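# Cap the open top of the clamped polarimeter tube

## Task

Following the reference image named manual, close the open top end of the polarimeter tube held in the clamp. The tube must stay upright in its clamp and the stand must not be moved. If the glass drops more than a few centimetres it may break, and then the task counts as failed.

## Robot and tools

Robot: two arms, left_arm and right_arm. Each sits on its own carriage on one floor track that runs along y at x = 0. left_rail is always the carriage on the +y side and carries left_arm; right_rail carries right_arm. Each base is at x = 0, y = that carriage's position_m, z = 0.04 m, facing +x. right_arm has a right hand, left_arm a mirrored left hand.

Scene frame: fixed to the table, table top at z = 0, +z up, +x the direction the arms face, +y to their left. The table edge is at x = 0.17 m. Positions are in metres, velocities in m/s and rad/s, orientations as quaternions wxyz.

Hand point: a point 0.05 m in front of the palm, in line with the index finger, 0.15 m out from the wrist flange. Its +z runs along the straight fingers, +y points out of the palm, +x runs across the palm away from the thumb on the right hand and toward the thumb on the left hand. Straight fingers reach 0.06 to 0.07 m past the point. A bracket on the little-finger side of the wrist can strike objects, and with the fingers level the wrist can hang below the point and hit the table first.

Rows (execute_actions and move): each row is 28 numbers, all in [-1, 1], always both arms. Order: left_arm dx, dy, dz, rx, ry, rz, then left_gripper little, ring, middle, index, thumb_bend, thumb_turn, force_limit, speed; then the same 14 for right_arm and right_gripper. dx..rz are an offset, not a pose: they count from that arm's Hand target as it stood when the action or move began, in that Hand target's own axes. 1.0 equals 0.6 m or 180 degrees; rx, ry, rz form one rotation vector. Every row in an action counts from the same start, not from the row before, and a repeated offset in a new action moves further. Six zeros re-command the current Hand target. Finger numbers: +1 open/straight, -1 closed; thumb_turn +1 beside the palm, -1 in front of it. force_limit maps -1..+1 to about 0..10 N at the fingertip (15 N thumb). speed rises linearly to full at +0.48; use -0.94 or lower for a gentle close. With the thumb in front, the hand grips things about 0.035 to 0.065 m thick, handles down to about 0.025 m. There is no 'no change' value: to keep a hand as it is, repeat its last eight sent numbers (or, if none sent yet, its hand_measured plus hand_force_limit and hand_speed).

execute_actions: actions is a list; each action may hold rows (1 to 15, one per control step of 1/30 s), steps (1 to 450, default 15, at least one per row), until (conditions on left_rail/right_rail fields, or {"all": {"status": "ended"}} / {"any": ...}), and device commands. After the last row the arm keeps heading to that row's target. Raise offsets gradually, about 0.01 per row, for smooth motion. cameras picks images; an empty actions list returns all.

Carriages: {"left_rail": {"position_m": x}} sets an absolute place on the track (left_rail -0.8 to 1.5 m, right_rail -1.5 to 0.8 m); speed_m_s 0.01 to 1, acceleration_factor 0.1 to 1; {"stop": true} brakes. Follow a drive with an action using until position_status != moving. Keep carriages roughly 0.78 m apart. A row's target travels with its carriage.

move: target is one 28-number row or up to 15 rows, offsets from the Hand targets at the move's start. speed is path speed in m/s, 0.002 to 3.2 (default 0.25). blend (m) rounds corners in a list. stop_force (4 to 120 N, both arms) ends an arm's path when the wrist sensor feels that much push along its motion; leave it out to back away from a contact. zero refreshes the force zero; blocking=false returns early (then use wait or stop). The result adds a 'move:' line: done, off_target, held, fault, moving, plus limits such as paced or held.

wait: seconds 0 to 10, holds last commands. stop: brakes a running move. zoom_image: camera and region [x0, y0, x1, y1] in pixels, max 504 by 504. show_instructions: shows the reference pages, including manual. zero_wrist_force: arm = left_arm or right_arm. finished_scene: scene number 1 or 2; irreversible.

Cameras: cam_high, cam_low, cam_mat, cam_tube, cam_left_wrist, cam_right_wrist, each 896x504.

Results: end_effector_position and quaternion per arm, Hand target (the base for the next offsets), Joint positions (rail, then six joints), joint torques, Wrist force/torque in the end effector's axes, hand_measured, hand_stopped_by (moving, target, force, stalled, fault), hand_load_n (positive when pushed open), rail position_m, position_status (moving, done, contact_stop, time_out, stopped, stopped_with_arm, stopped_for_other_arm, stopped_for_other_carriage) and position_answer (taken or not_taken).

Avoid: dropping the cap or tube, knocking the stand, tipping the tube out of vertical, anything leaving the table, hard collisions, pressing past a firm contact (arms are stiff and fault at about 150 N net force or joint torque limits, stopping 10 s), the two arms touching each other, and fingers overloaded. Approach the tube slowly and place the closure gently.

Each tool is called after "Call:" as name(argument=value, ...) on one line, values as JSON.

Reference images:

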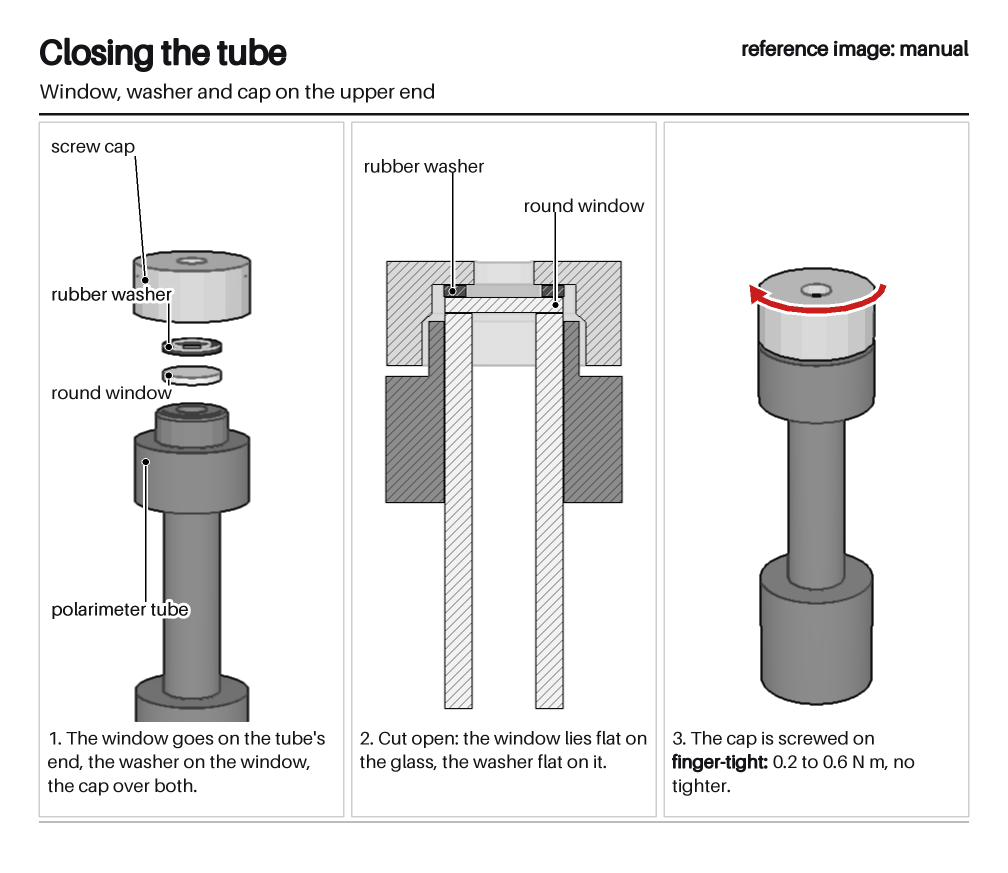

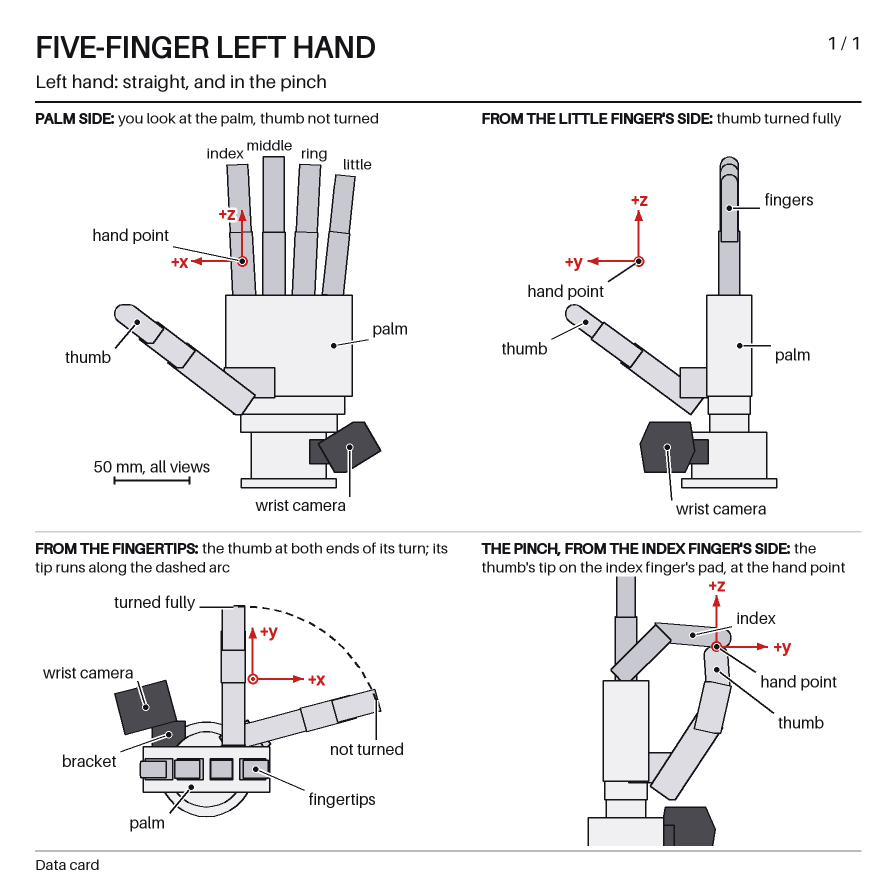

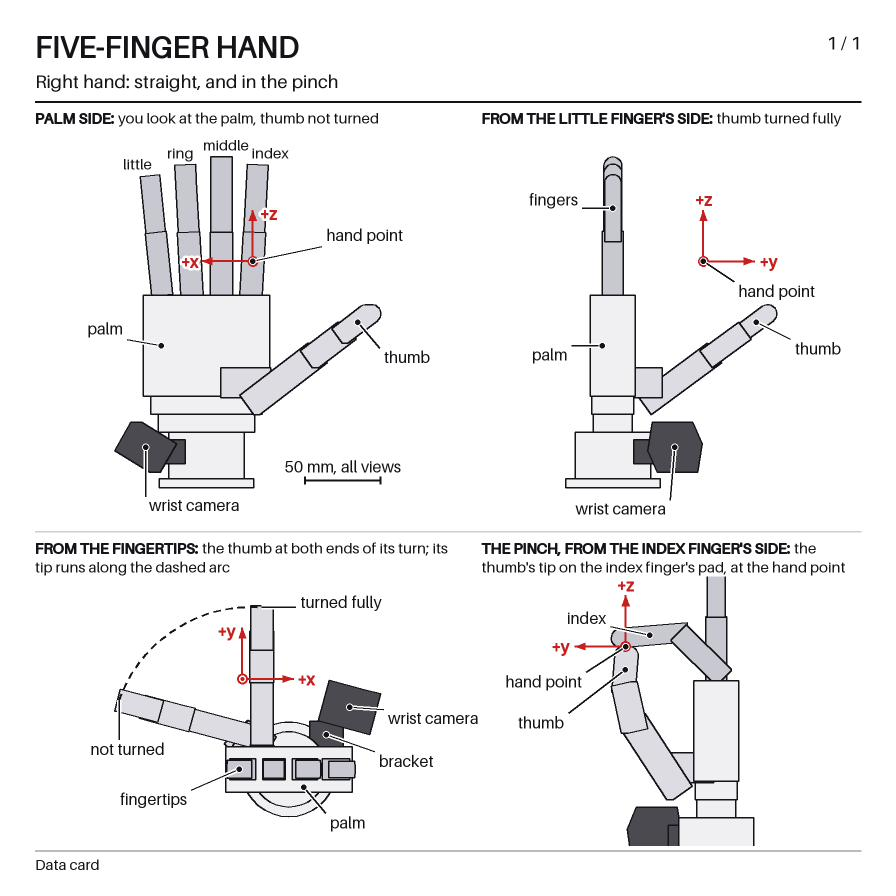

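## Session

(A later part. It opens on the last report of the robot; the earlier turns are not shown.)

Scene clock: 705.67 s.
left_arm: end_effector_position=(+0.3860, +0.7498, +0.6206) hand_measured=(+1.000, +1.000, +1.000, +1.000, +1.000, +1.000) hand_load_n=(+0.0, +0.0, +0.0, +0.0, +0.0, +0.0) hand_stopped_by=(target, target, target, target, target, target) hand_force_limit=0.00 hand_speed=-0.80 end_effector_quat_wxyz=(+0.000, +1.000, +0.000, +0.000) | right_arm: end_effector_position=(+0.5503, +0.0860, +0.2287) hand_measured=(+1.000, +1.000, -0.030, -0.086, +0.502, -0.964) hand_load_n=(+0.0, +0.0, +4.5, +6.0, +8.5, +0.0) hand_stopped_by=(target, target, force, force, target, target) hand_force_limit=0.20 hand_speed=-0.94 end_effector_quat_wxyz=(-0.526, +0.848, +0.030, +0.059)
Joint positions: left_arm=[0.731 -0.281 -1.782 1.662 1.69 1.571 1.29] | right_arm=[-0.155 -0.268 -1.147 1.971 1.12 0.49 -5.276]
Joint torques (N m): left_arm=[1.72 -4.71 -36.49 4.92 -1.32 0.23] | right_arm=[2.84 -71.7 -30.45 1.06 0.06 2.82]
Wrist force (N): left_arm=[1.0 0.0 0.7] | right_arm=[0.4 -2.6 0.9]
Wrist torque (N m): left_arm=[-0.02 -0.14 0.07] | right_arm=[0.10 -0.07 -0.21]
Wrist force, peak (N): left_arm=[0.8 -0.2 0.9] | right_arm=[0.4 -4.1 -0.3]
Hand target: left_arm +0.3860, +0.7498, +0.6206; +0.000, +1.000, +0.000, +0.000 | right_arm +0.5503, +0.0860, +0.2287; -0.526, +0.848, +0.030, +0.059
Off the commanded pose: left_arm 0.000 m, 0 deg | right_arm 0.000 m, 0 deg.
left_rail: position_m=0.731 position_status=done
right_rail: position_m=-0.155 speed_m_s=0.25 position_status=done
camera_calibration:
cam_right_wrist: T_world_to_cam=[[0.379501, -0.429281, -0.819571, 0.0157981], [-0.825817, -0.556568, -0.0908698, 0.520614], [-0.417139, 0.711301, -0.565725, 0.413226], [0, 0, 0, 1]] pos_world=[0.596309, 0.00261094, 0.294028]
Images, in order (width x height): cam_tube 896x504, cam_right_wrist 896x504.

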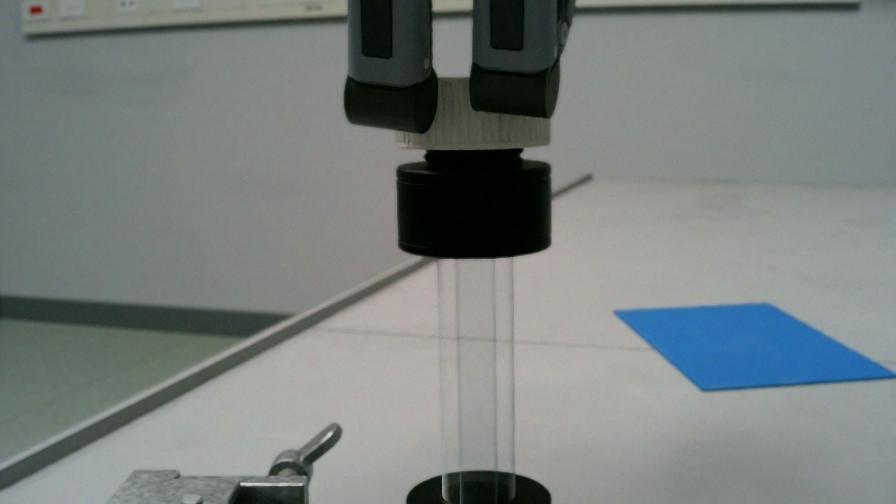

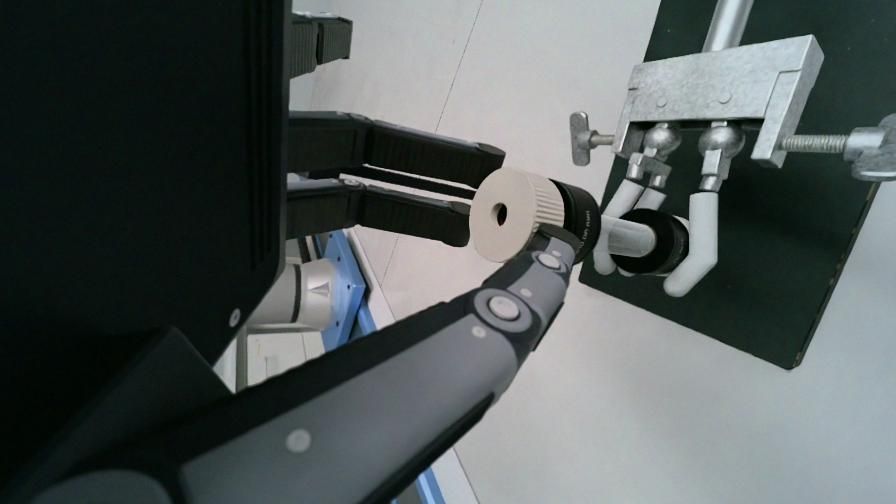

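Call:
move(target=[[0,0,0,0,0,0,1,1,1,1,1,1,0,-0.8,0.00775,-0.0032,0.00967,-0.0256,0.1479,0.0731,1,1,-0.35,-0.35,0.5,-0.965,0.2,-0.94],[0,0,0,0,0,0,1,1,1,1,1,1,0,-0.8,0.01955,-0.00367,0.01497,-0.05,0.2951,0.1478,1,1,-0.35,-0.35,0.5,-0.965,0.2,-0.94]], speed=0.12, blend=[0.001,0], cameras=["cam_tube"])

Call:
zoom_image(camera="cam_tube", region=[390, 60, 560, 180])

Scene clock: 711.13 s.
left_arm: end_effector_position=(+0.3860, +0.7498, +0.6206) hand_measured=(+1.000, +1.000, +1.000, +1.000, +1.000, +1.000) hand_load_n=(+0.0, +0.0, +0.0, +0.0, +0.0, +0.0) hand_stopped_by=(target, target, target, target, target, target) hand_force_limit=0.00 hand_speed=-0.80 end_effector_quat_wxyz=(+0.000, +1.000, +0.000, +0.000) | right_arm: end_effector_position=(+0.5623, +0.0949, +0.2283) hand_measured=(+1.000, +1.000, -0.030, -0.086, +0.502, -0.964) hand_load_n=(+0.0, -0.5, +4.0, +6.0, +8.5, +1.5) hand_stopped_by=(target, target, force, force, target, target) hand_force_limit=0.20 hand_speed=-0.94 end_effector_quat_wxyz=(-0.418, +0.754, -0.399, +0.311)
Joint positions: left_arm=[0.731 -0.281 -1.782 1.662 1.69 1.571 1.29] | right_arm=[-0.155 -0.088 -1.639 2.237 -0.062 1.103 -3.556]
Joint torques (N m): left_arm=[-0.16 -5.55 -36.74 4.54 -1.6 -0.05] | right_arm=[1.69 -44.66 -25.39 -2.41 4.42 3.56]
Wrist force (N): left_arm=[0.8 0.1 0.4] | right_arm=[-5.7 -4.7 1.0]
Wrist torque (N m): left_arm=[0.00 -0.10 0.05] | right_arm=[0.21 0.07 -0.28]
Wrist force, peak (N): left_arm=[1.2 -0.1 0.5] | right_arm=[-7.5 -2.6 5.6]
Hand target: left_arm +0.3860, +0.7498, +0.6206; +0.000, +1.000, +0.000, +0.000 | right_arm +0.5623, +0.0949, +0.2283; -0.418, +0.754, -0.400, +0.312
Off the commanded pose: left_arm 0.000 m, 0 deg | right_arm 0.000 m, 0 deg.
left_rail: position_m=0.731 position_status=done
right_rail: position_m=-0.155 speed_m_s=0.25 position_status=done
move: done
Images, in order (width x height): cam_tube 896x504.

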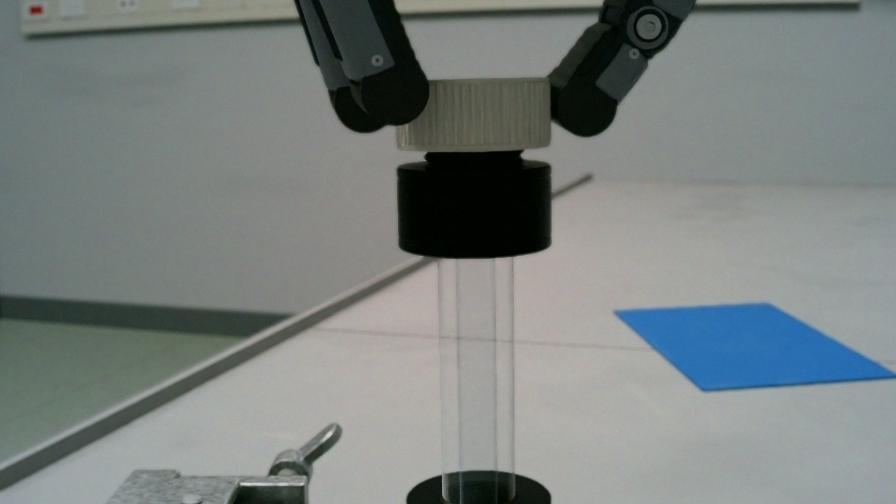

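Scaled by 2.965.

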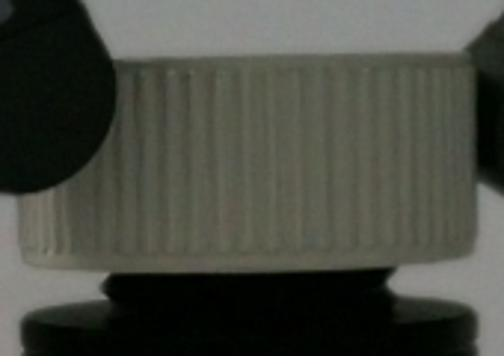

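Call:
move(target=[0,0,0,0,0,0,1,1,1,1,1,1,0,-0.8,0.0058,-0.0041,0.0101,-0.0262,0.1463,0.077,1,1,-0.35,-0.35,0.5,-0.965,0.2,-0.94], speed=0.1, cameras=["cam_tube"])

Call:
zoom_image(camera="cam_tube", region=[390, 60, 560, 180])

Scene clock: 714.97 s.
left_arm: end_effector_position=(+0.3860, +0.7498, +0.6206) hand_measured=(+1.000, +1.000, +1.000, +1.000, +1.000, +1.000) hand_load_n=(+0.0, +0.0, +0.0, +0.0, +0.0, +0.0) hand_stopped_by=(target, target, target, target, target, target) hand_force_limit=0.00 hand_speed=-0.80 end_effector_quat_wxyz=(+0.000, +1.000, +0.000, +0.000) | right_arm: end_effector_position=(+0.5697, +0.0950, +0.2281) hand_measured=(+1.000, +1.000, -0.030, -0.086, +0.502, -0.964) hand_load_n=(+0.0, +0.0, +4.0, +5.5, +9.5, -0.5) hand_stopped_by=(target, target, force, force, target, target) hand_force_limit=0.20 hand_speed=-0.94 end_effector_quat_wxyz=(-0.320, +0.626, -0.584, +0.406)
Joint positions: left_arm=[0.731 -0.281 -1.782 1.662 1.69 1.571 1.29] | right_arm=[-0.155 0.187 -1.596 2.187 -0.091 1.808 -3.167]
Joint torques (N m): left_arm=[1.65 -4.41 -36.19 4.84 -1.13 -0.01] | right_arm=[5.55 -12.24 -38.61 4.25 2.73 3.38]
Wrist force (N): left_arm=[0.8 -0.1 0.4] | right_arm=[0.5 -3.0 0.9]
Wrist torque (N m): left_arm=[-0.03 -0.11 0.06] | right_arm=[0.24 0.01 -0.25]
Wrist force, peak (N): left_arm=[1.1 -0.1 0.7] | right_arm=[-6.0 -5.8 2.3]
Hand target: left_arm +0.3860, +0.7498, +0.6206; +0.000, +1.000, +0.000, +0.000 | right_arm +0.5697, +0.0950, +0.2281; -0.320, +0.626, -0.584, +0.406
Off the commanded pose: left_arm 0.000 m, 0 deg | right_arm 0.000 m, 0 deg.
left_rail: position_m=0.731 position_status=done
right_rail: position_m=-0.155 speed_m_s=0.25 position_status=done
move: done
Images, in order (width x height): cam_tube 896x504.

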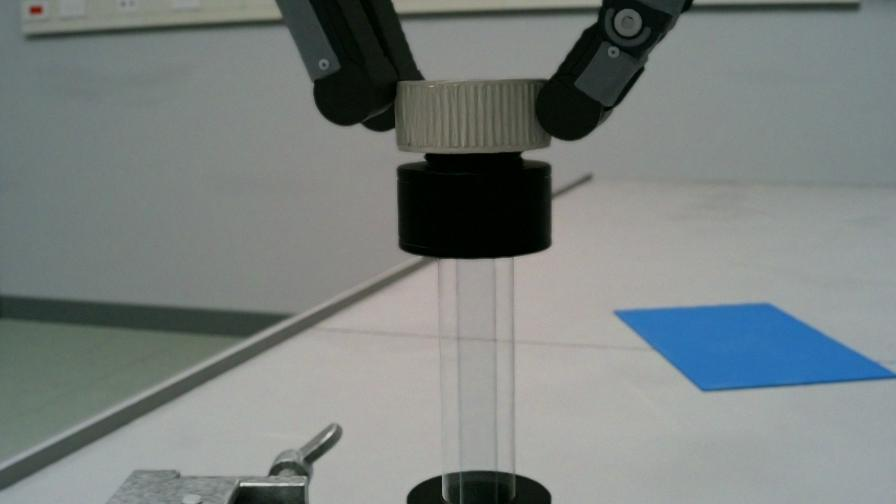

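Scaled by 2.965.

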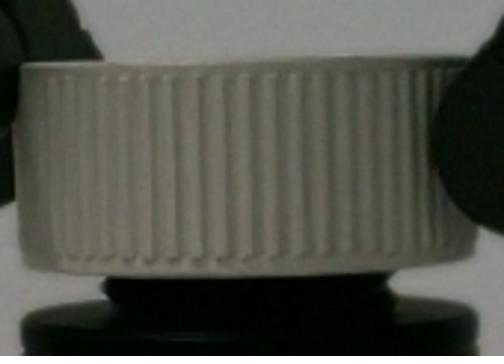

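Call:
move(target=[0,0,0,0,0,0,1,1,1,1,1,1,0,-0.8,0.00744,-0.00393,0.00948,-0.0231,0.1458,0.0784,1,1,-0.35,-0.35,0.5,-0.965,0.2,-0.94], speed=0.1, cameras=["cam_tube"])

Call:
zoom_image(camera="cam_tube", region=[390, 60, 560, 180])

Scene clock: 718.63 s.
left_arm: end_effector_position=(+0.3860, +0.7498, +0.6206) hand_measured=(+1.000, +1.000, +1.000, +1.000, +1.000, +1.000) hand_load_n=(+0.0, +0.0, +0.5, +0.0, +0.0, +0.0) hand_stopped_by=(target, target, target, target, target, target) hand_force_limit=0.00 hand_speed=-0.80 end_effector_quat_wxyz=(+0.000, +1.000, +0.000, +0.000) | right_arm: end_effector_position=(+0.5758, +0.0904, +0.2282) hand_measured=(+1.000, +1.000, -0.030, -0.086, +0.502, -0.964) hand_load_n=(+0.0, +0.0, +4.0, +5.0, +9.0, -0.5) hand_stopped_by=(target, target, force, force, target, target) hand_force_limit=0.20 hand_speed=-0.94 end_effector_quat_wxyz=(+0.204, -0.454, +0.727, -0.474)
Joint positions: left_arm=[0.731 -0.281 -1.782 1.662 1.69 1.571 1.29] | right_arm=[-0.155 0.381 -1.392 2.002 0.156 2.4 -2.677]
Joint torques (N m): left_arm=[1.19 -4.71 -36.65 5.02 -1.26 0.13] | right_arm=[5.94 -24.34 -36.42 4.58 3.56 3.61]
Wrist force (N): left_arm=[0.7 0.2 0.3] | right_arm=[0.4 -3.2 1.1]
Wrist torque (N m): left_arm=[0.03 -0.10 0.04] | right_arm=[0.15 0.01 -0.24]
Wrist force, peak (N): left_arm=[0.7 -0.4 1.0] | right_arm=[-2.2 -4.0 1.2]
Hand target: left_arm +0.3860, +0.7498, +0.6206; +0.000, +1.000, +0.000, +0.000 | right_arm +0.5758, +0.0904, +0.2281; +0.204, -0.453, +0.727, -0.474
Off the commanded pose: left_arm 0.000 m, 0 deg | right_arm 0.000 m, 0 deg.
left_rail: position_m=0.731 position_status=done
right_rail: position_m=-0.155 speed_m_s=0.25 position_status=done
move: done
Images, in order (width x height): cam_tube 896x504.

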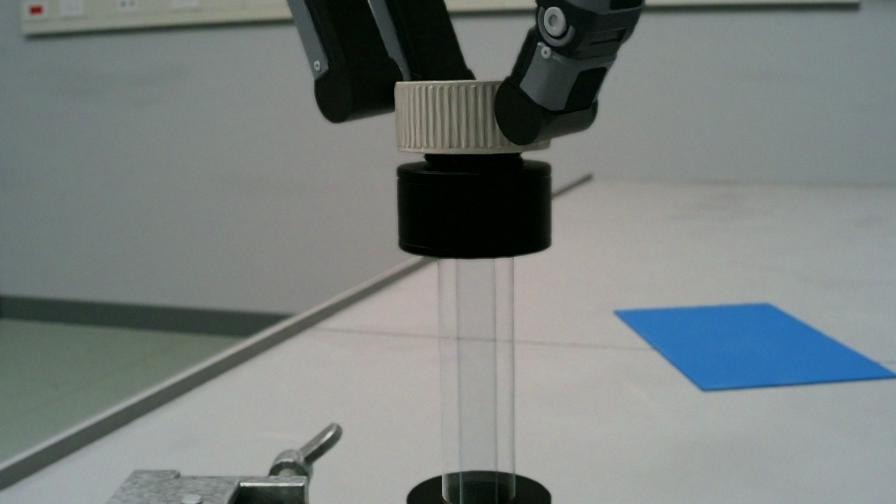

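Scaled by 2.965.

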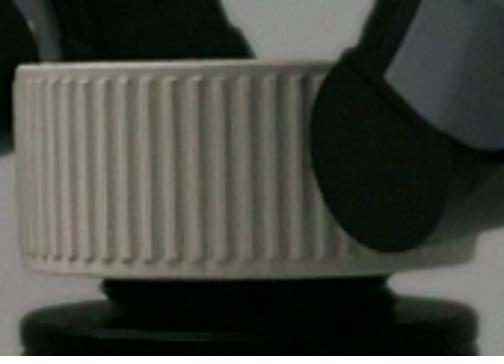

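Call:
move(target=[0,0,0,0,0,0,1,1,1,1,1,1,0,-0.8,0.00702,-0.00387,0.00885,-0.0229,0.1455,0.0781,1,1,-0.35,-0.35,0.5,-0.965,0.2,-0.94], speed=0.1, cameras=["cam_tube"])

Call:
zoom_image(camera="cam_tube", region=[390, 60, 560, 180])

Scene clock: 722.73 s.
left_arm: end_effector_position=(+0.3860, +0.7498, +0.6206) hand_measured=(+1.000, +1.000, +1.000, +1.000, +1.000, +1.000) hand_load_n=(+0.0, +0.0, +0.0, +0.0, +0.0, +0.0) hand_stopped_by=(target, target, target, target, target, target) hand_force_limit=0.00 hand_speed=-0.80 end_effector_quat_wxyz=(+0.000, +1.000, +0.000, +0.000) | right_arm: end_effector_position=(+0.5786, +0.0838, +0.2283) hand_measured=(+1.000, +1.000, -0.030, -0.086, +0.502, -0.964) hand_load_n=(+0.0, +0.0, +4.0, +5.5, +8.5, -0.5) hand_stopped_by=(target, target, force, force, target, target) hand_force_limit=0.20 hand_speed=-0.94 end_effector_quat_wxyz=(+0.074, -0.250, +0.820, -0.510)
Joint positions: left_arm=[0.731 -0.281 -1.782 1.662 1.69 1.571 1.29] | right_arm=[-0.155 0.442 -1.1 1.775 0.9 2.653 -1.719]
Joint torques (N m): left_arm=[1.03 -5.3 -36.63 4.86 -1.48 0.04] | right_arm=[9.1 -42.15 -34.03 7.08 2.55 3.91]
Wrist force (N): left_arm=[0.7 -0.3 0.4] | right_arm=[0.2 -4.8 2.2]
Wrist torque (N m): left_arm=[-0.07 -0.09 0.06] | right_arm=[0.16 0.01 -0.23]
Wrist force, peak (N): left_arm=[1.0 -0.2 0.8] | right_arm=[0.5 -5.0 2.5]
Hand target: left_arm +0.3860, +0.7498, +0.6206; +0.000, +1.000, +0.000, +0.000 | right_arm +0.5786, +0.0838, +0.2283; +0.074, -0.250, +0.820, -0.510
Off the commanded pose: left_arm 0.000 m, 0 deg | right_arm 0.000 m, 0 deg.
left_rail: position_m=0.731 position_status=done
right_rail: position_m=-0.155 speed_m_s=0.25 position_status=done
move: done
Images, in order (width x height): cam_tube 896x504.

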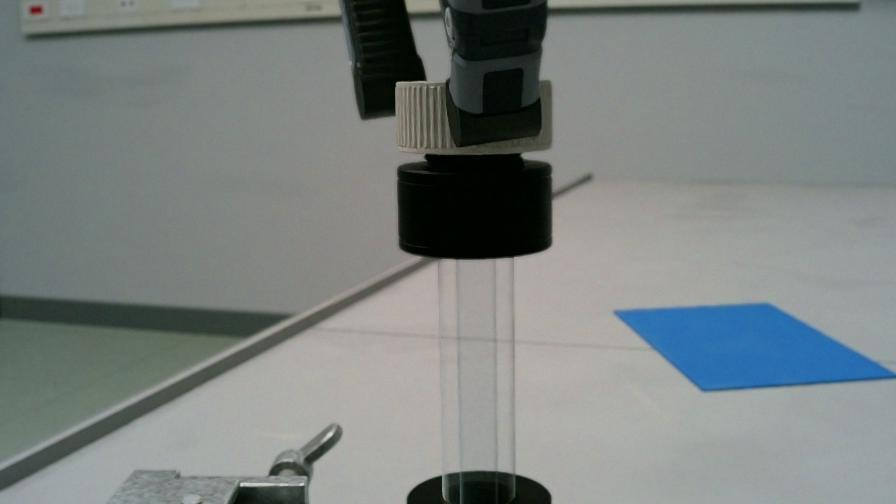

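Scaled by 2.965.

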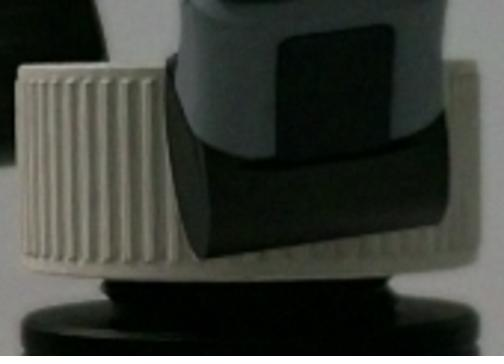

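Call:
move(target=[[0,0,0,0,0,0,1,1,1,1,1,1,0,-0.8,0,0,0,0,0,0,1,1,0.12,0.12,0.5,-0.965,0.1,-0.9],[0,0,0,0,0,0,1,1,1,1,1,1,0,-0.8,0.0001,0.00477,-0.00878,0,0,0,1,1,0.12,0.12,0.5,-0.965,0.1,-0.9],[0,0,0,0,0,0,1,1,1,1,1,1,0,-0.8,0.00395,0.01013,-0.01714,0.0228,-0.1454,-0.0782,1,1,0.12,0.12,0.5,-0.965,0.1,-0.9],[0,0,0,0,0,0,1,1,1,1,1,1,0,-0.8,0.01247,0.01493,-0.02338,0.0452,-0.291,-0.1561,1,1,0.12,0.12,0.5,-0.965,0.1,-0.9],[0,0,0,0,0,0,1,1,1,1,1,1,0,-0.8,0.02412,0.01716,-0.02429,0.0696,-0.4379,-0.2317,1,1,0.12,0.12,0.5,-0.965,0.1,-0.9],[0,0,0,0,0,0,1,1,1,1,1,1,0,-0.8,0.03546,0.01691,-0.02069,0.0924,-0.5857,-0.306,1,1,0.12,0.12,0.5,-0.965,0.1,-0.9],[0,0,0,0,0,0,1,1,1,1,1,1,0,-0.8,0.04359,0.01386,-0.01283,0.1131,-0.7337,-0.3777,1,1,0.12,0.12,0.5,-0.965,0.1,-0.9],[0,0,0,0,0,0,1,1,1,1,1,1,0,-0.8,0.03871,0.01743,-0.02078,0.1131,-0.7337,-0.3777,1,1,0.12,0.12,0.5,-0.965,0.1,-0.9]], speed=[0.02,0.02,0.28,0.28,0.28,0.28,0.28,0.02], blend=[0,0,0.002,0.002,0.002,0.002,0,0], cameras=["cam_tube"])

Call:
zoom_image(camera="cam_tube", region=[390, 60, 560, 180])

Scene clock: 731.20 s.
left_arm: end_effector_position=(+0.3860, +0.7498, +0.6206) hand_measured=(+1.000, +1.000, +1.000, +1.000, +1.000, +1.000) hand_load_n=(+0.0, +0.0, +0.0, +0.0, +0.0, +0.0) hand_stopped_by=(target, target, target, target, target, target) hand_force_limit=0.00 hand_speed=-0.80 end_effector_quat_wxyz=(+0.000, +1.000, +0.000, +0.000) | right_arm: end_effector_position=(+0.5504, +0.0861, +0.2281) hand_measured=(+1.000, +1.000, +0.120, +0.120, +0.500, -0.964) hand_load_n=(+0.0, +0.0, +0.0, +0.0, +3.0, +0.0) hand_stopped_by=(target, target, target, target, target, target) hand_force_limit=0.10 hand_speed=-0.90 end_effector_quat_wxyz=(-0.526, +0.848, +0.026, +0.059)
Joint positions: left_arm=[0.731 -0.281 -1.782 1.662 1.69 1.571 1.29] | right_arm=[-0.155 -0.268 -1.148 1.972 1.111 0.489 -5.263]
Joint torques (N m): left_arm=[-1.09 -5.62 -36.51 4.85 -1.32 0.29] | right_arm=[9.66 -78.53 -30.19 0.83 -4.42 3.59]
Wrist force (N): left_arm=[0.8 -0.1 0.6] | right_arm=[0.3 -0.6 -4.2]
Wrist torque (N m): left_arm=[-0.04 -0.09 0.05] | right_arm=[0.03 0.00 -0.19]
Wrist force, peak (N): left_arm=[1.1 0.2 0.4] | right_arm=[0.4 -4.8 2.5]
Hand target: left_arm +0.3860, +0.7498, +0.6206; +0.000, +1.000, +0.000, +0.000 | right_arm +0.5504, +0.0862, +0.2281; -0.526, +0.848, +0.026, +0.059
Off the commanded pose: left_arm 0.000 m, 0 deg | right_arm 0.000 m, 0 deg.
left_rail: position_m=0.731 position_status=done
right_rail: position_m=-0.155 speed_m_s=0.25 position_status=done
move: done
Images, in order (width x height): cam_tube 896x504.

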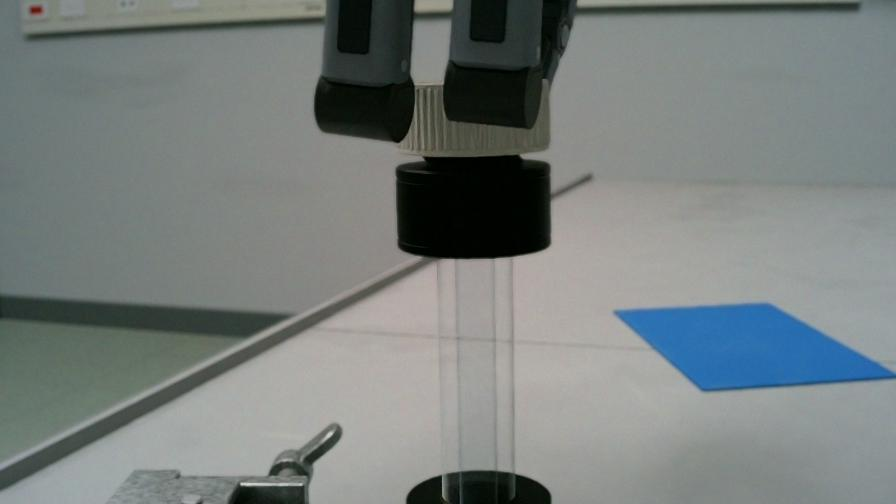

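Scaled by 2.965.

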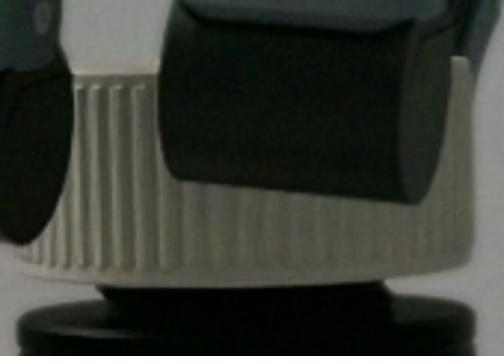

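Call:
execute_actions(actions=[{"rows":[[0,0,0,0,0,0,1,1,1,1,1,1,0,-0.8,0,0,0,0,0,0,1,1,-0.35,-0.35,0.5,-0.965,0.2,-0.94]],"steps":75}], cameras=["cam_tube"])

Call:
zoom_image(camera="cam_tube", region=[390, 60, 560, 180])

Scene clock: 734.13 s.
left_arm: end_effector_position=(+0.3860, +0.7498, +0.6206) hand_measured=(+1.000, +1.000, +1.000, +1.000, +1.000, +1.000) hand_load_n=(+0.0, +0.0, +0.5, +0.0, +0.0, +0.0) hand_stopped_by=(target, target, target, target, target, target) hand_force_limit=0.00 hand_speed=-0.80 end_effector_quat_wxyz=(+0.000, +1.000, +0.000, +0.000) | right_arm: end_effector_position=(+0.5504, +0.0862, +0.2281) hand_measured=(+1.000, +1.000, -0.034, -0.098, +0.502, -0.964) hand_load_n=(+0.0, +0.0, +5.0, +7.0, +10.0, +0.0) hand_stopped_by=(target, target, force, force, target, target) hand_force_limit=0.20 hand_speed=-0.94 end_effector_quat_wxyz=(-0.526, +0.848, +0.026, +0.059)
Joint positions: left_arm=[0.731 -0.281 -1.782 1.662 1.69 1.571 1.29] | right_arm=[-0.155 -0.268 -1.148 1.972 1.111 0.489 -5.262]
Joint torques (N m): left_arm=[2.23 -7.66 -37.12 4.92 -1.26 0.33] | right_arm=[-2.32 -73.69 -29.44 1.04 0.51 3.14]
Wrist force (N): left_arm=[0.8 0.3 0.5] | right_arm=[0.2 -4.1 -0.3]
Wrist torque (N m): left_arm=[0.03 -0.11 0.05] | right_arm=[0.08 -0.09 -0.20]
Wrist force, peak (N): left_arm=[1.0 -0.3 0.5] | right_arm=[0.2 -0.9 -4.9]
Hand target: left_arm +0.3860, +0.7498, +0.6206; +0.000, +1.000, +0.000, +0.000 | right_arm +0.5504, +0.0862, +0.2281; -0.526, +0.848, +0.026, +0.059
Off the commanded pose: left_arm 0.000 m, 0 deg | right_arm 0.000 m, 0 deg.
left_rail: position_m=0.731 position_status=done
right_rail: position_m=-0.155 speed_m_s=0.25 position_status=done
Images, in order (width x height): cam_tube 896x504.

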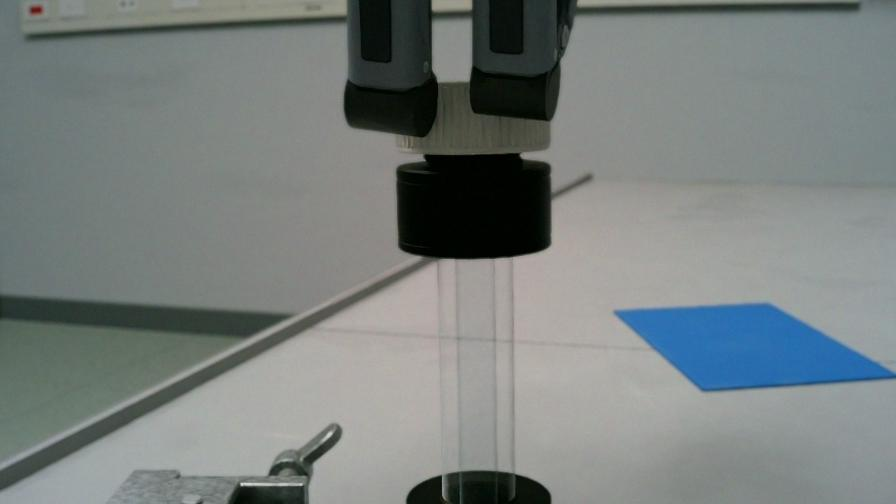

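Scaled by 2.965.

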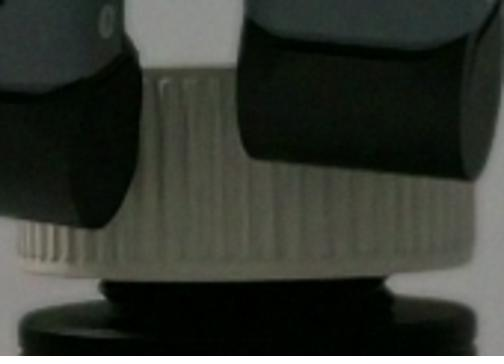

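Call:
move(target=[0,0,0,0,0,0,1,1,1,1,1,1,0,-0.8,0.00775,-0.0032,0.00967,-0.0256,0.1479,0.0731,1,1,-0.35,-0.35,0.5,-0.965,0.2,-0.94], speed=0.1, cameras=["cam_tube"])

Call:
zoom_image(camera="cam_tube", region=[390, 60, 560, 180])

Scene clock: 737.67 s.
left_arm: end_effector_position=(+0.3860, +0.7498, +0.6206) hand_measured=(+1.000, +1.000, +1.000, +1.000, +1.000, +1.000) hand_load_n=(+0.0, +0.0, +0.0, +0.0, +0.0, +0.0) hand_stopped_by=(target, target, target, target, target, target) hand_force_limit=0.00 hand_speed=-0.80 end_effector_quat_wxyz=(+0.000, +1.000, +0.000, +0.000) | right_arm: end_effector_position=(+0.5552, +0.0922, +0.2279) hand_measured=(+1.000, +1.000, -0.034, -0.098, +0.502, -0.964) hand_load_n=(+0.0, +0.0, +5.5, +7.0, +9.5, +0.0) hand_stopped_by=(target, target, force, force, target, target) hand_force_limit=0.20 hand_speed=-0.94 end_effector_quat_wxyz=(-0.487, +0.829, -0.194, +0.193)
Joint positions: left_arm=[0.731 -0.281 -1.782 1.662 1.69 1.571 1.29] | right_arm=[-0.155 -0.253 -1.449 2.121 0.297 0.578 -4.173]
Joint torques (N m): left_arm=[0.12 -5.52 -36.97 4.88 -1.51 -0.1] | right_arm=[2.19 -58.16 -23.75 -0.59 3.23 3.45]
Wrist force (N): left_arm=[0.7 0.0 0.2] | right_arm=[-2.4 -3.3 3.4]
Wrist torque (N m): left_arm=[0.01 -0.10 0.05] | right_arm=[0.20 -0.07 -0.24]
Wrist force, peak (N): left_arm=[1.1 -0.1 0.6] | right_arm=[-5.9 -2.7 5.2]
Hand target: left_arm +0.3860, +0.7498, +0.6206; +0.000, +1.000, +0.000, +0.000 | right_arm +0.5552, +0.0922, +0.2278; -0.487, +0.829, -0.194, +0.193
Off the commanded pose: left_arm 0.000 m, 0 deg | right_arm 0.000 m, 0 deg.
left_rail: position_m=0.731 position_status=done
right_rail: position_m=-0.155 speed_m_s=0.25 position_status=done
move: done
Images, in order (width x height): cam_tube 896x504.

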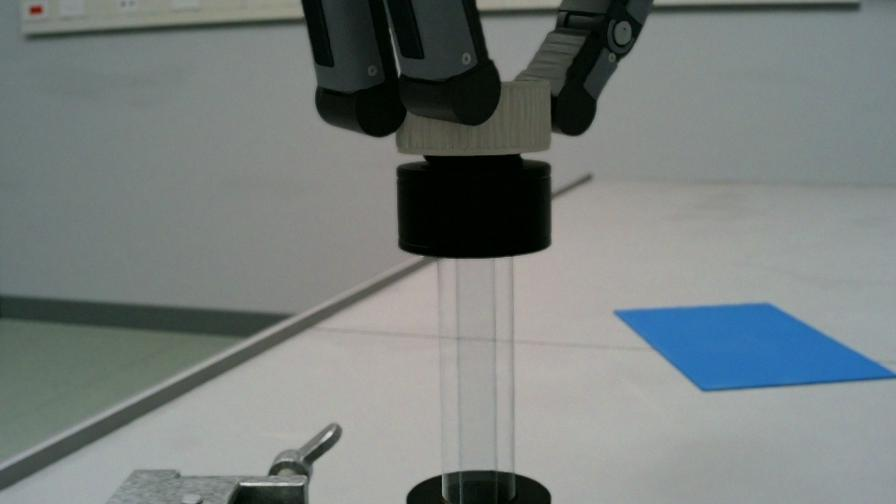

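Scaled by 2.965.

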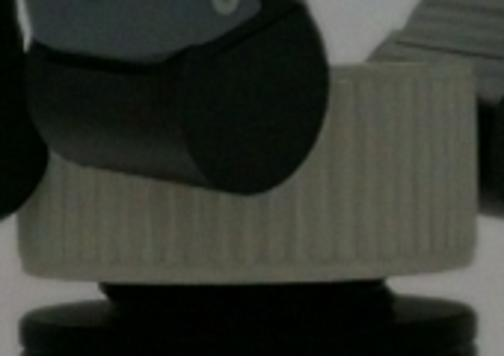

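Call:
move(target=[0,0,0,0,0,0,1,1,1,1,1,1,0,-0.8,0.0071,-0.00355,0.00978,-0.0251,0.1466,0.0757,1,1,-0.35,-0.35,0.5,-0.965,0.2,-0.94], speed=0.1, cameras=["cam_tube"])

Call:
zoom_image(camera="cam_tube", region=[390, 60, 560, 180])

Scene clock: 741.43 s.
left_arm: end_effector_position=(+0.3860, +0.7498, +0.6206) hand_measured=(+1.000, +1.000, +1.000, +1.000, +1.000, +1.000) hand_load_n=(+0.0, +0.0, +0.0, +0.0, +0.0, +0.0) hand_stopped_by=(target, target, target, target, target, target) hand_force_limit=0.00 hand_speed=-0.80 end_effector_quat_wxyz=(+0.000, +1.000, +0.000, +0.000) | right_arm: end_effector_position=(+0.5621, +0.0953, +0.2277) hand_measured=(+1.000, +1.000, -0.034, -0.098, +0.502, -0.964) hand_load_n=(+0.0, +0.0, +5.0, +6.5, +10.0, +0.5) hand_stopped_by=(target, target, force, force, target, target) hand_force_limit=0.20 hand_speed=-0.94 end_effector_quat_wxyz=(-0.417, +0.753, -0.403, +0.311)
Joint positions: left_arm=[0.731 -0.281 -1.782 1.662 1.69 1.571 1.29] | right_arm=[-0.155 -0.084 -1.638 2.236 -0.06 1.111 -3.549]
Joint torques (N m): left_arm=[1.15 -6.47 -36.88 4.72 -1.54 0.1] | right_arm=[5.95 -45.6 -24.13 -1.42 2.99 3.29]
Wrist force (N): left_arm=[0.6 0.2 0.4] | right_arm=[-2.8 -4.7 3.0]
Wrist torque (N m): left_arm=[0.03 -0.08 0.04] | right_arm=[0.30 -0.01 -0.26]
Wrist force, peak (N): left_arm=[1.2 0.0 0.6] | right_arm=[-6.1 -3.5 6.0]
Hand target: left_arm +0.3860, +0.7498, +0.6206; +0.000, +1.000, +0.000, +0.000 | right_arm +0.5621, +0.0953, +0.2276; -0.417, +0.753, -0.403, +0.311
Off the commanded pose: left_arm 0.000 m, 0 deg | right_arm 0.000 m, 0 deg.
left_rail: position_m=0.731 position_status=done
right_rail: position_m=-0.155 speed_m_s=0.25 position_status=done
move: done
Images, in order (width x height): cam_tube 896x504.

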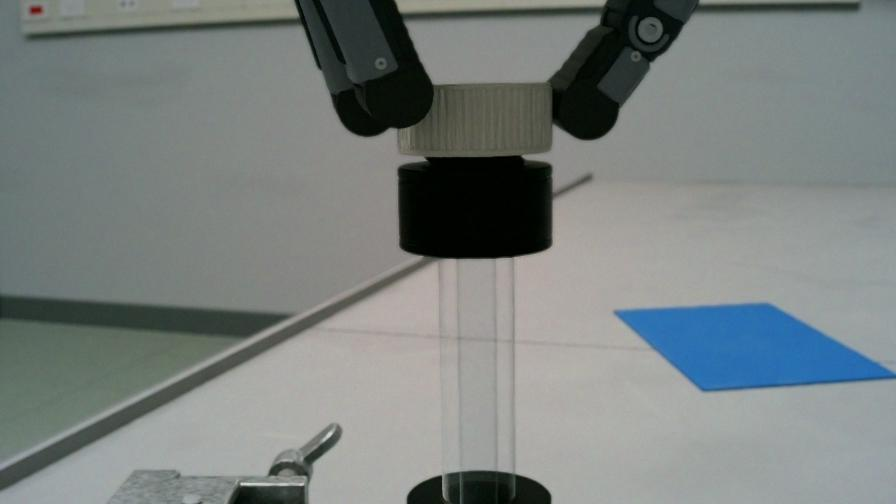

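Scaled by 2.965.

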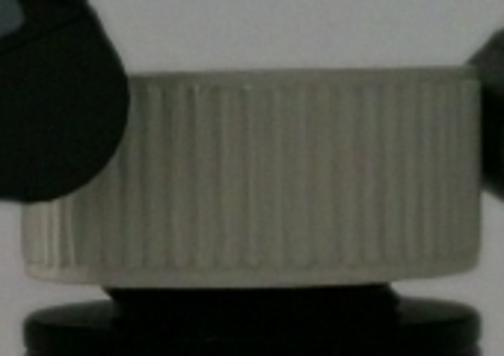

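Call:
move(target=[0,0,0,0,0,0,1,1,1,1,1,1,0,-0.8,0.00638,-0.00392,0.01022,-0.0262,0.1463,0.077,1,1,-0.35,-0.35,0.5,-0.965,0.2,-0.94], speed=0.1, cameras=["cam_tube"])

Call:
zoom_image(camera="cam_tube", region=[390, 60, 560, 180])

Scene clock: 745.23 s.
left_arm: end_effector_position=(+0.3860, +0.7498, +0.6206) hand_measured=(+1.000, +1.000, +1.000, +1.000, +1.000, +1.000) hand_load_n=(+0.0, +0.0, +0.0, +0.0, +0.0, +0.0) hand_stopped_by=(target, target, target, target, target, target) hand_force_limit=0.00 hand_speed=-0.80 end_effector_quat_wxyz=(+0.000, +1.000, +0.000, +0.000) | right_arm: end_effector_position=(+0.5697, +0.0951, +0.2274) hand_measured=(+1.000, +1.000, -0.034, -0.098, +0.502, -0.964) hand_load_n=(+0.0, +0.0, +5.0, +6.5, +10.5, -1.0) hand_stopped_by=(target, target, force, force, target, target) hand_force_limit=0.20 hand_speed=-0.94 end_effector_quat_wxyz=(-0.318, +0.625, -0.587, +0.405)
Joint positions: left_arm=[0.731 -0.281 -1.782 1.662 1.69 1.571 1.29] | right_arm=[-0.155 0.189 -1.592 2.184 -0.085 1.815 -3.16]
Joint torques (N m): left_arm=[0.79 -5.14 -36.45 4.65 -1.53 -0.01] | right_arm=[5.67 -14.26 -36.17 4.2 2.99 3.12]
Wrist force (N): left_arm=[0.7 -0.4 0.4] | right_arm=[0.3 -4.7 1.5]
Wrist torque (N m): left_arm=[-0.06 -0.08 0.06] | right_arm=[0.26 -0.03 -0.26]
Wrist force, peak (N): left_arm=[1.0 0.1 0.7] | right_arm=[-4.2 -6.9 3.9]
Hand target: left_arm +0.3860, +0.7498, +0.6206; +0.000, +1.000, +0.000, +0.000 | right_arm +0.5697, +0.0951, +0.2274; -0.318, +0.625, -0.587, +0.405
Off the commanded pose: left_arm 0.000 m, 0 deg | right_arm 0.000 m, 0 deg.
left_rail: position_m=0.731 position_status=done
right_rail: position_m=-0.155 speed_m_s=0.25 position_status=done
move: done
Images, in order (width x height): cam_tube 896x504.

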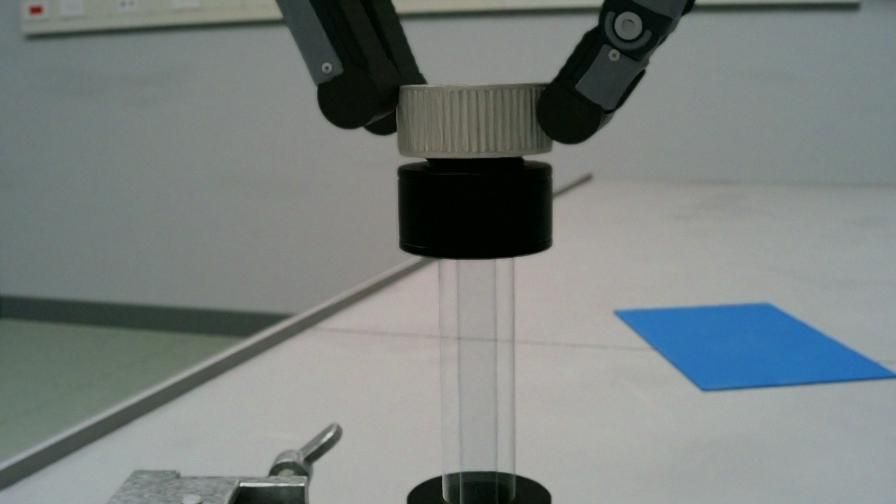

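Scaled by 2.965.

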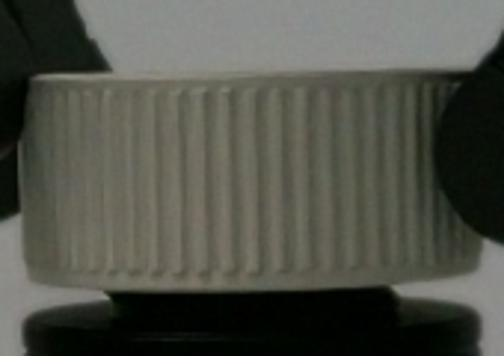

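Call:
move(target=[0,0,0,0,0,0,1,1,1,1,1,1,0,-0.8,0.00742,-0.00385,0.00963,-0.0231,0.1458,0.0784,1,1,-0.35,-0.35,0.5,-0.965,0.2,-0.94], speed=0.1, cameras=["cam_tube"])

Call:
zoom_image(camera="cam_tube", region=[390, 60, 560, 180])

Scene clock: 750.00 s.
left_arm: end_effector_position=(+0.3860, +0.7498, +0.6206) hand_measured=(+1.000, +1.000, +1.000, +1.000, +1.000, +1.000) hand_load_n=(+0.0, +0.0, +0.0, +0.0, +0.0, +0.0) hand_stopped_by=(target, target, target, target, target, target) hand_force_limit=0.00 hand_speed=-0.80 end_effector_quat_wxyz=(+0.000, +1.000, +0.000, +0.000) | right_arm: end_effector_position=(+0.5758, +0.0904, +0.2273) hand_measured=(+1.000, +1.000, -0.034, -0.098, +0.502, -0.964) hand_load_n=(+0.0, +0.0, +5.0, +6.0, +10.5, -1.0) hand_stopped_by=(target, target, force, force, target, target) hand_force_limit=0.20 hand_speed=-0.94 end_effector_quat_wxyz=(+0.201, -0.452, +0.729, -0.473)
Joint positions: left_arm=[0.731 -0.281 -1.782 1.662 1.69 1.571 1.29] | right_arm=[-0.155 0.381 -1.387 1.997 0.168 2.403 -2.666]
Joint torques (N m): left_arm=[2.42 -4.55 -36.71 5.09 -1.46 0] | right_arm=[6.14 -25.85 -33.29 5.83 2.82 3.47]
Wrist force (N): left_arm=[0.5 -0.2 0.6] | right_arm=[-0.1 -5.7 1.7]
Wrist torque (N m): left_arm=[-0.05 -0.05 0.04] | right_arm=[0.18 0.04 -0.27]
Wrist force, peak (N): left_arm=[1.1 -0.2 0.7] | right_arm=[-2.7 -6.1 2.3]
Hand target: left_arm +0.3860, +0.7498, +0.6206; +0.000, +1.000, +0.000, +0.000 | right_arm +0.5758, +0.0905, +0.2273; +0.201, -0.452, +0.729, -0.473
Off the commanded pose: left_arm 0.000 m, 0 deg | right_arm 0.000 m, 0 deg.
left_rail: position_m=0.731 position_status=done
right_rail: position_m=-0.155 speed_m_s=0.25 position_status=done
move: done
Images, in order (width x height): cam_tube 896x504.

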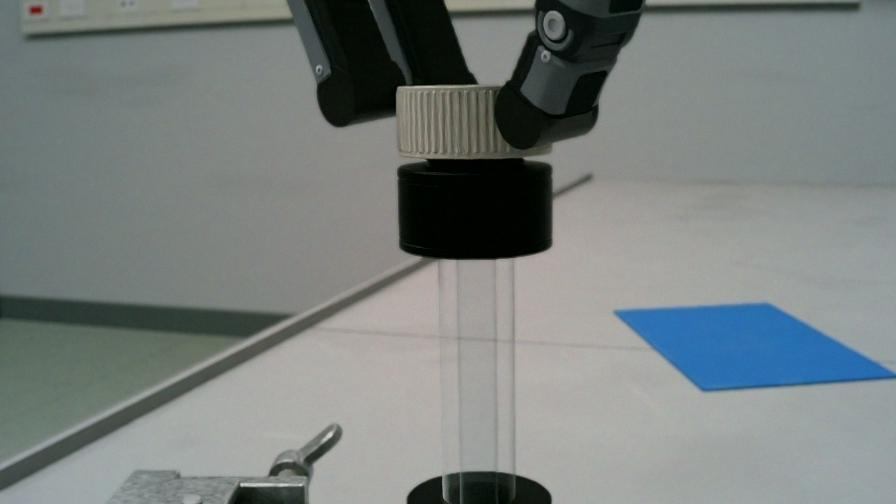

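Scaled by 2.965.

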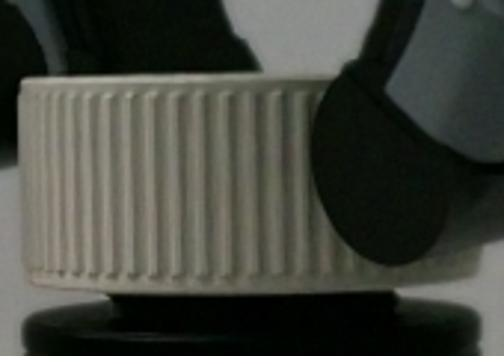

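Call:
move(target=[0,0,0,0,0,0,1,1,1,1,1,1,0,-0.8,0.00716,-0.0039,0.00893,-0.0229,0.1455,0.0781,1,1,-0.35,-0.35,0.5,-0.965,0.2,-0.94], speed=0.08, cameras=["cam_tube"])

Call:
zoom_image(camera="cam_tube", region=[390, 60, 560, 180])

Scene clock: 754.30 s.
left_arm: end_effector_position=(+0.3860, +0.7498, +0.6206) hand_measured=(+1.000, +1.000, +1.000, +1.000, +1.000, +1.000) hand_load_n=(+0.0, +0.0, +0.0, +0.0, +0.0, +0.0) hand_stopped_by=(target, target, target, target, target, target) hand_force_limit=0.00 hand_speed=-0.80 end_effector_quat_wxyz=(+0.000, +1.000, +0.000, +0.000) | right_arm: end_effector_position=(+0.5786, +0.0837, +0.2274) hand_measured=(+1.000, +1.000, -0.034, -0.098, +0.502, -0.964) hand_load_n=(+0.0, +0.0, +5.5, +7.0, +9.5, -0.5) hand_stopped_by=(target, target, force, force, target, target) hand_force_limit=0.20 hand_speed=-0.94 end_effector_quat_wxyz=(+0.070, -0.249, +0.821, -0.508)
Joint positions: left_arm=[0.731 -0.281 -1.782 1.662 1.69 1.571 1.29] | right_arm=[-0.155 0.441 -1.096 1.772 0.913 2.649 -1.707]
Joint torques (N m): left_arm=[0.54 -7.03 -36.25 4.92 -1.3 -0.29] | right_arm=[9.88 -45.47 -31.96 6.51 -0.2 3.43]
Wrist force (N): left_arm=[0.6 -0.1 0.5] | right_arm=[-0.9 -5.8 3.7]
Wrist torque (N m): left_arm=[-0.03 -0.07 0.05] | right_arm=[0.20 -0.08 -0.21]
Wrist force, peak (N): left_arm=[1.1 -0.1 0.7] | right_arm=[-0.6 -7.3 2.6]
Hand target: left_arm +0.3860, +0.7498, +0.6206; +0.000, +1.000, +0.000, +0.000 | right_arm +0.5786, +0.0837, +0.2274; +0.070, -0.249, +0.821, -0.508
Off the commanded pose: left_arm 0.000 m, 0 deg | right_arm 0.000 m, 0 deg.
left_rail: position_m=0.731 position_status=done
right_rail: position_m=-0.155 speed_m_s=0.25 position_status=done
move: done
Images, in order (width x height): cam_tube 896x504.

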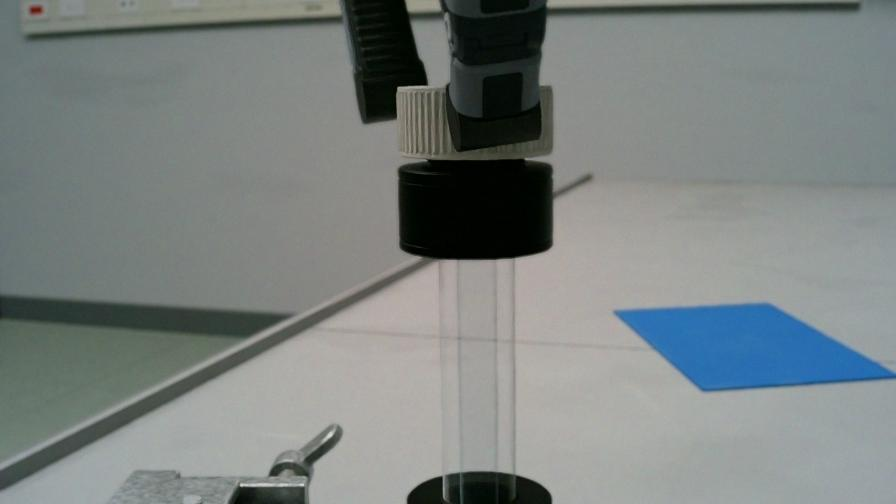

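Scaled by 2.965.

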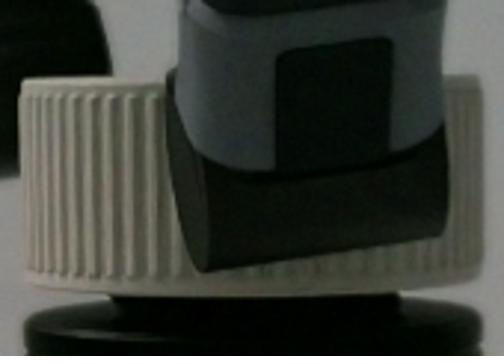

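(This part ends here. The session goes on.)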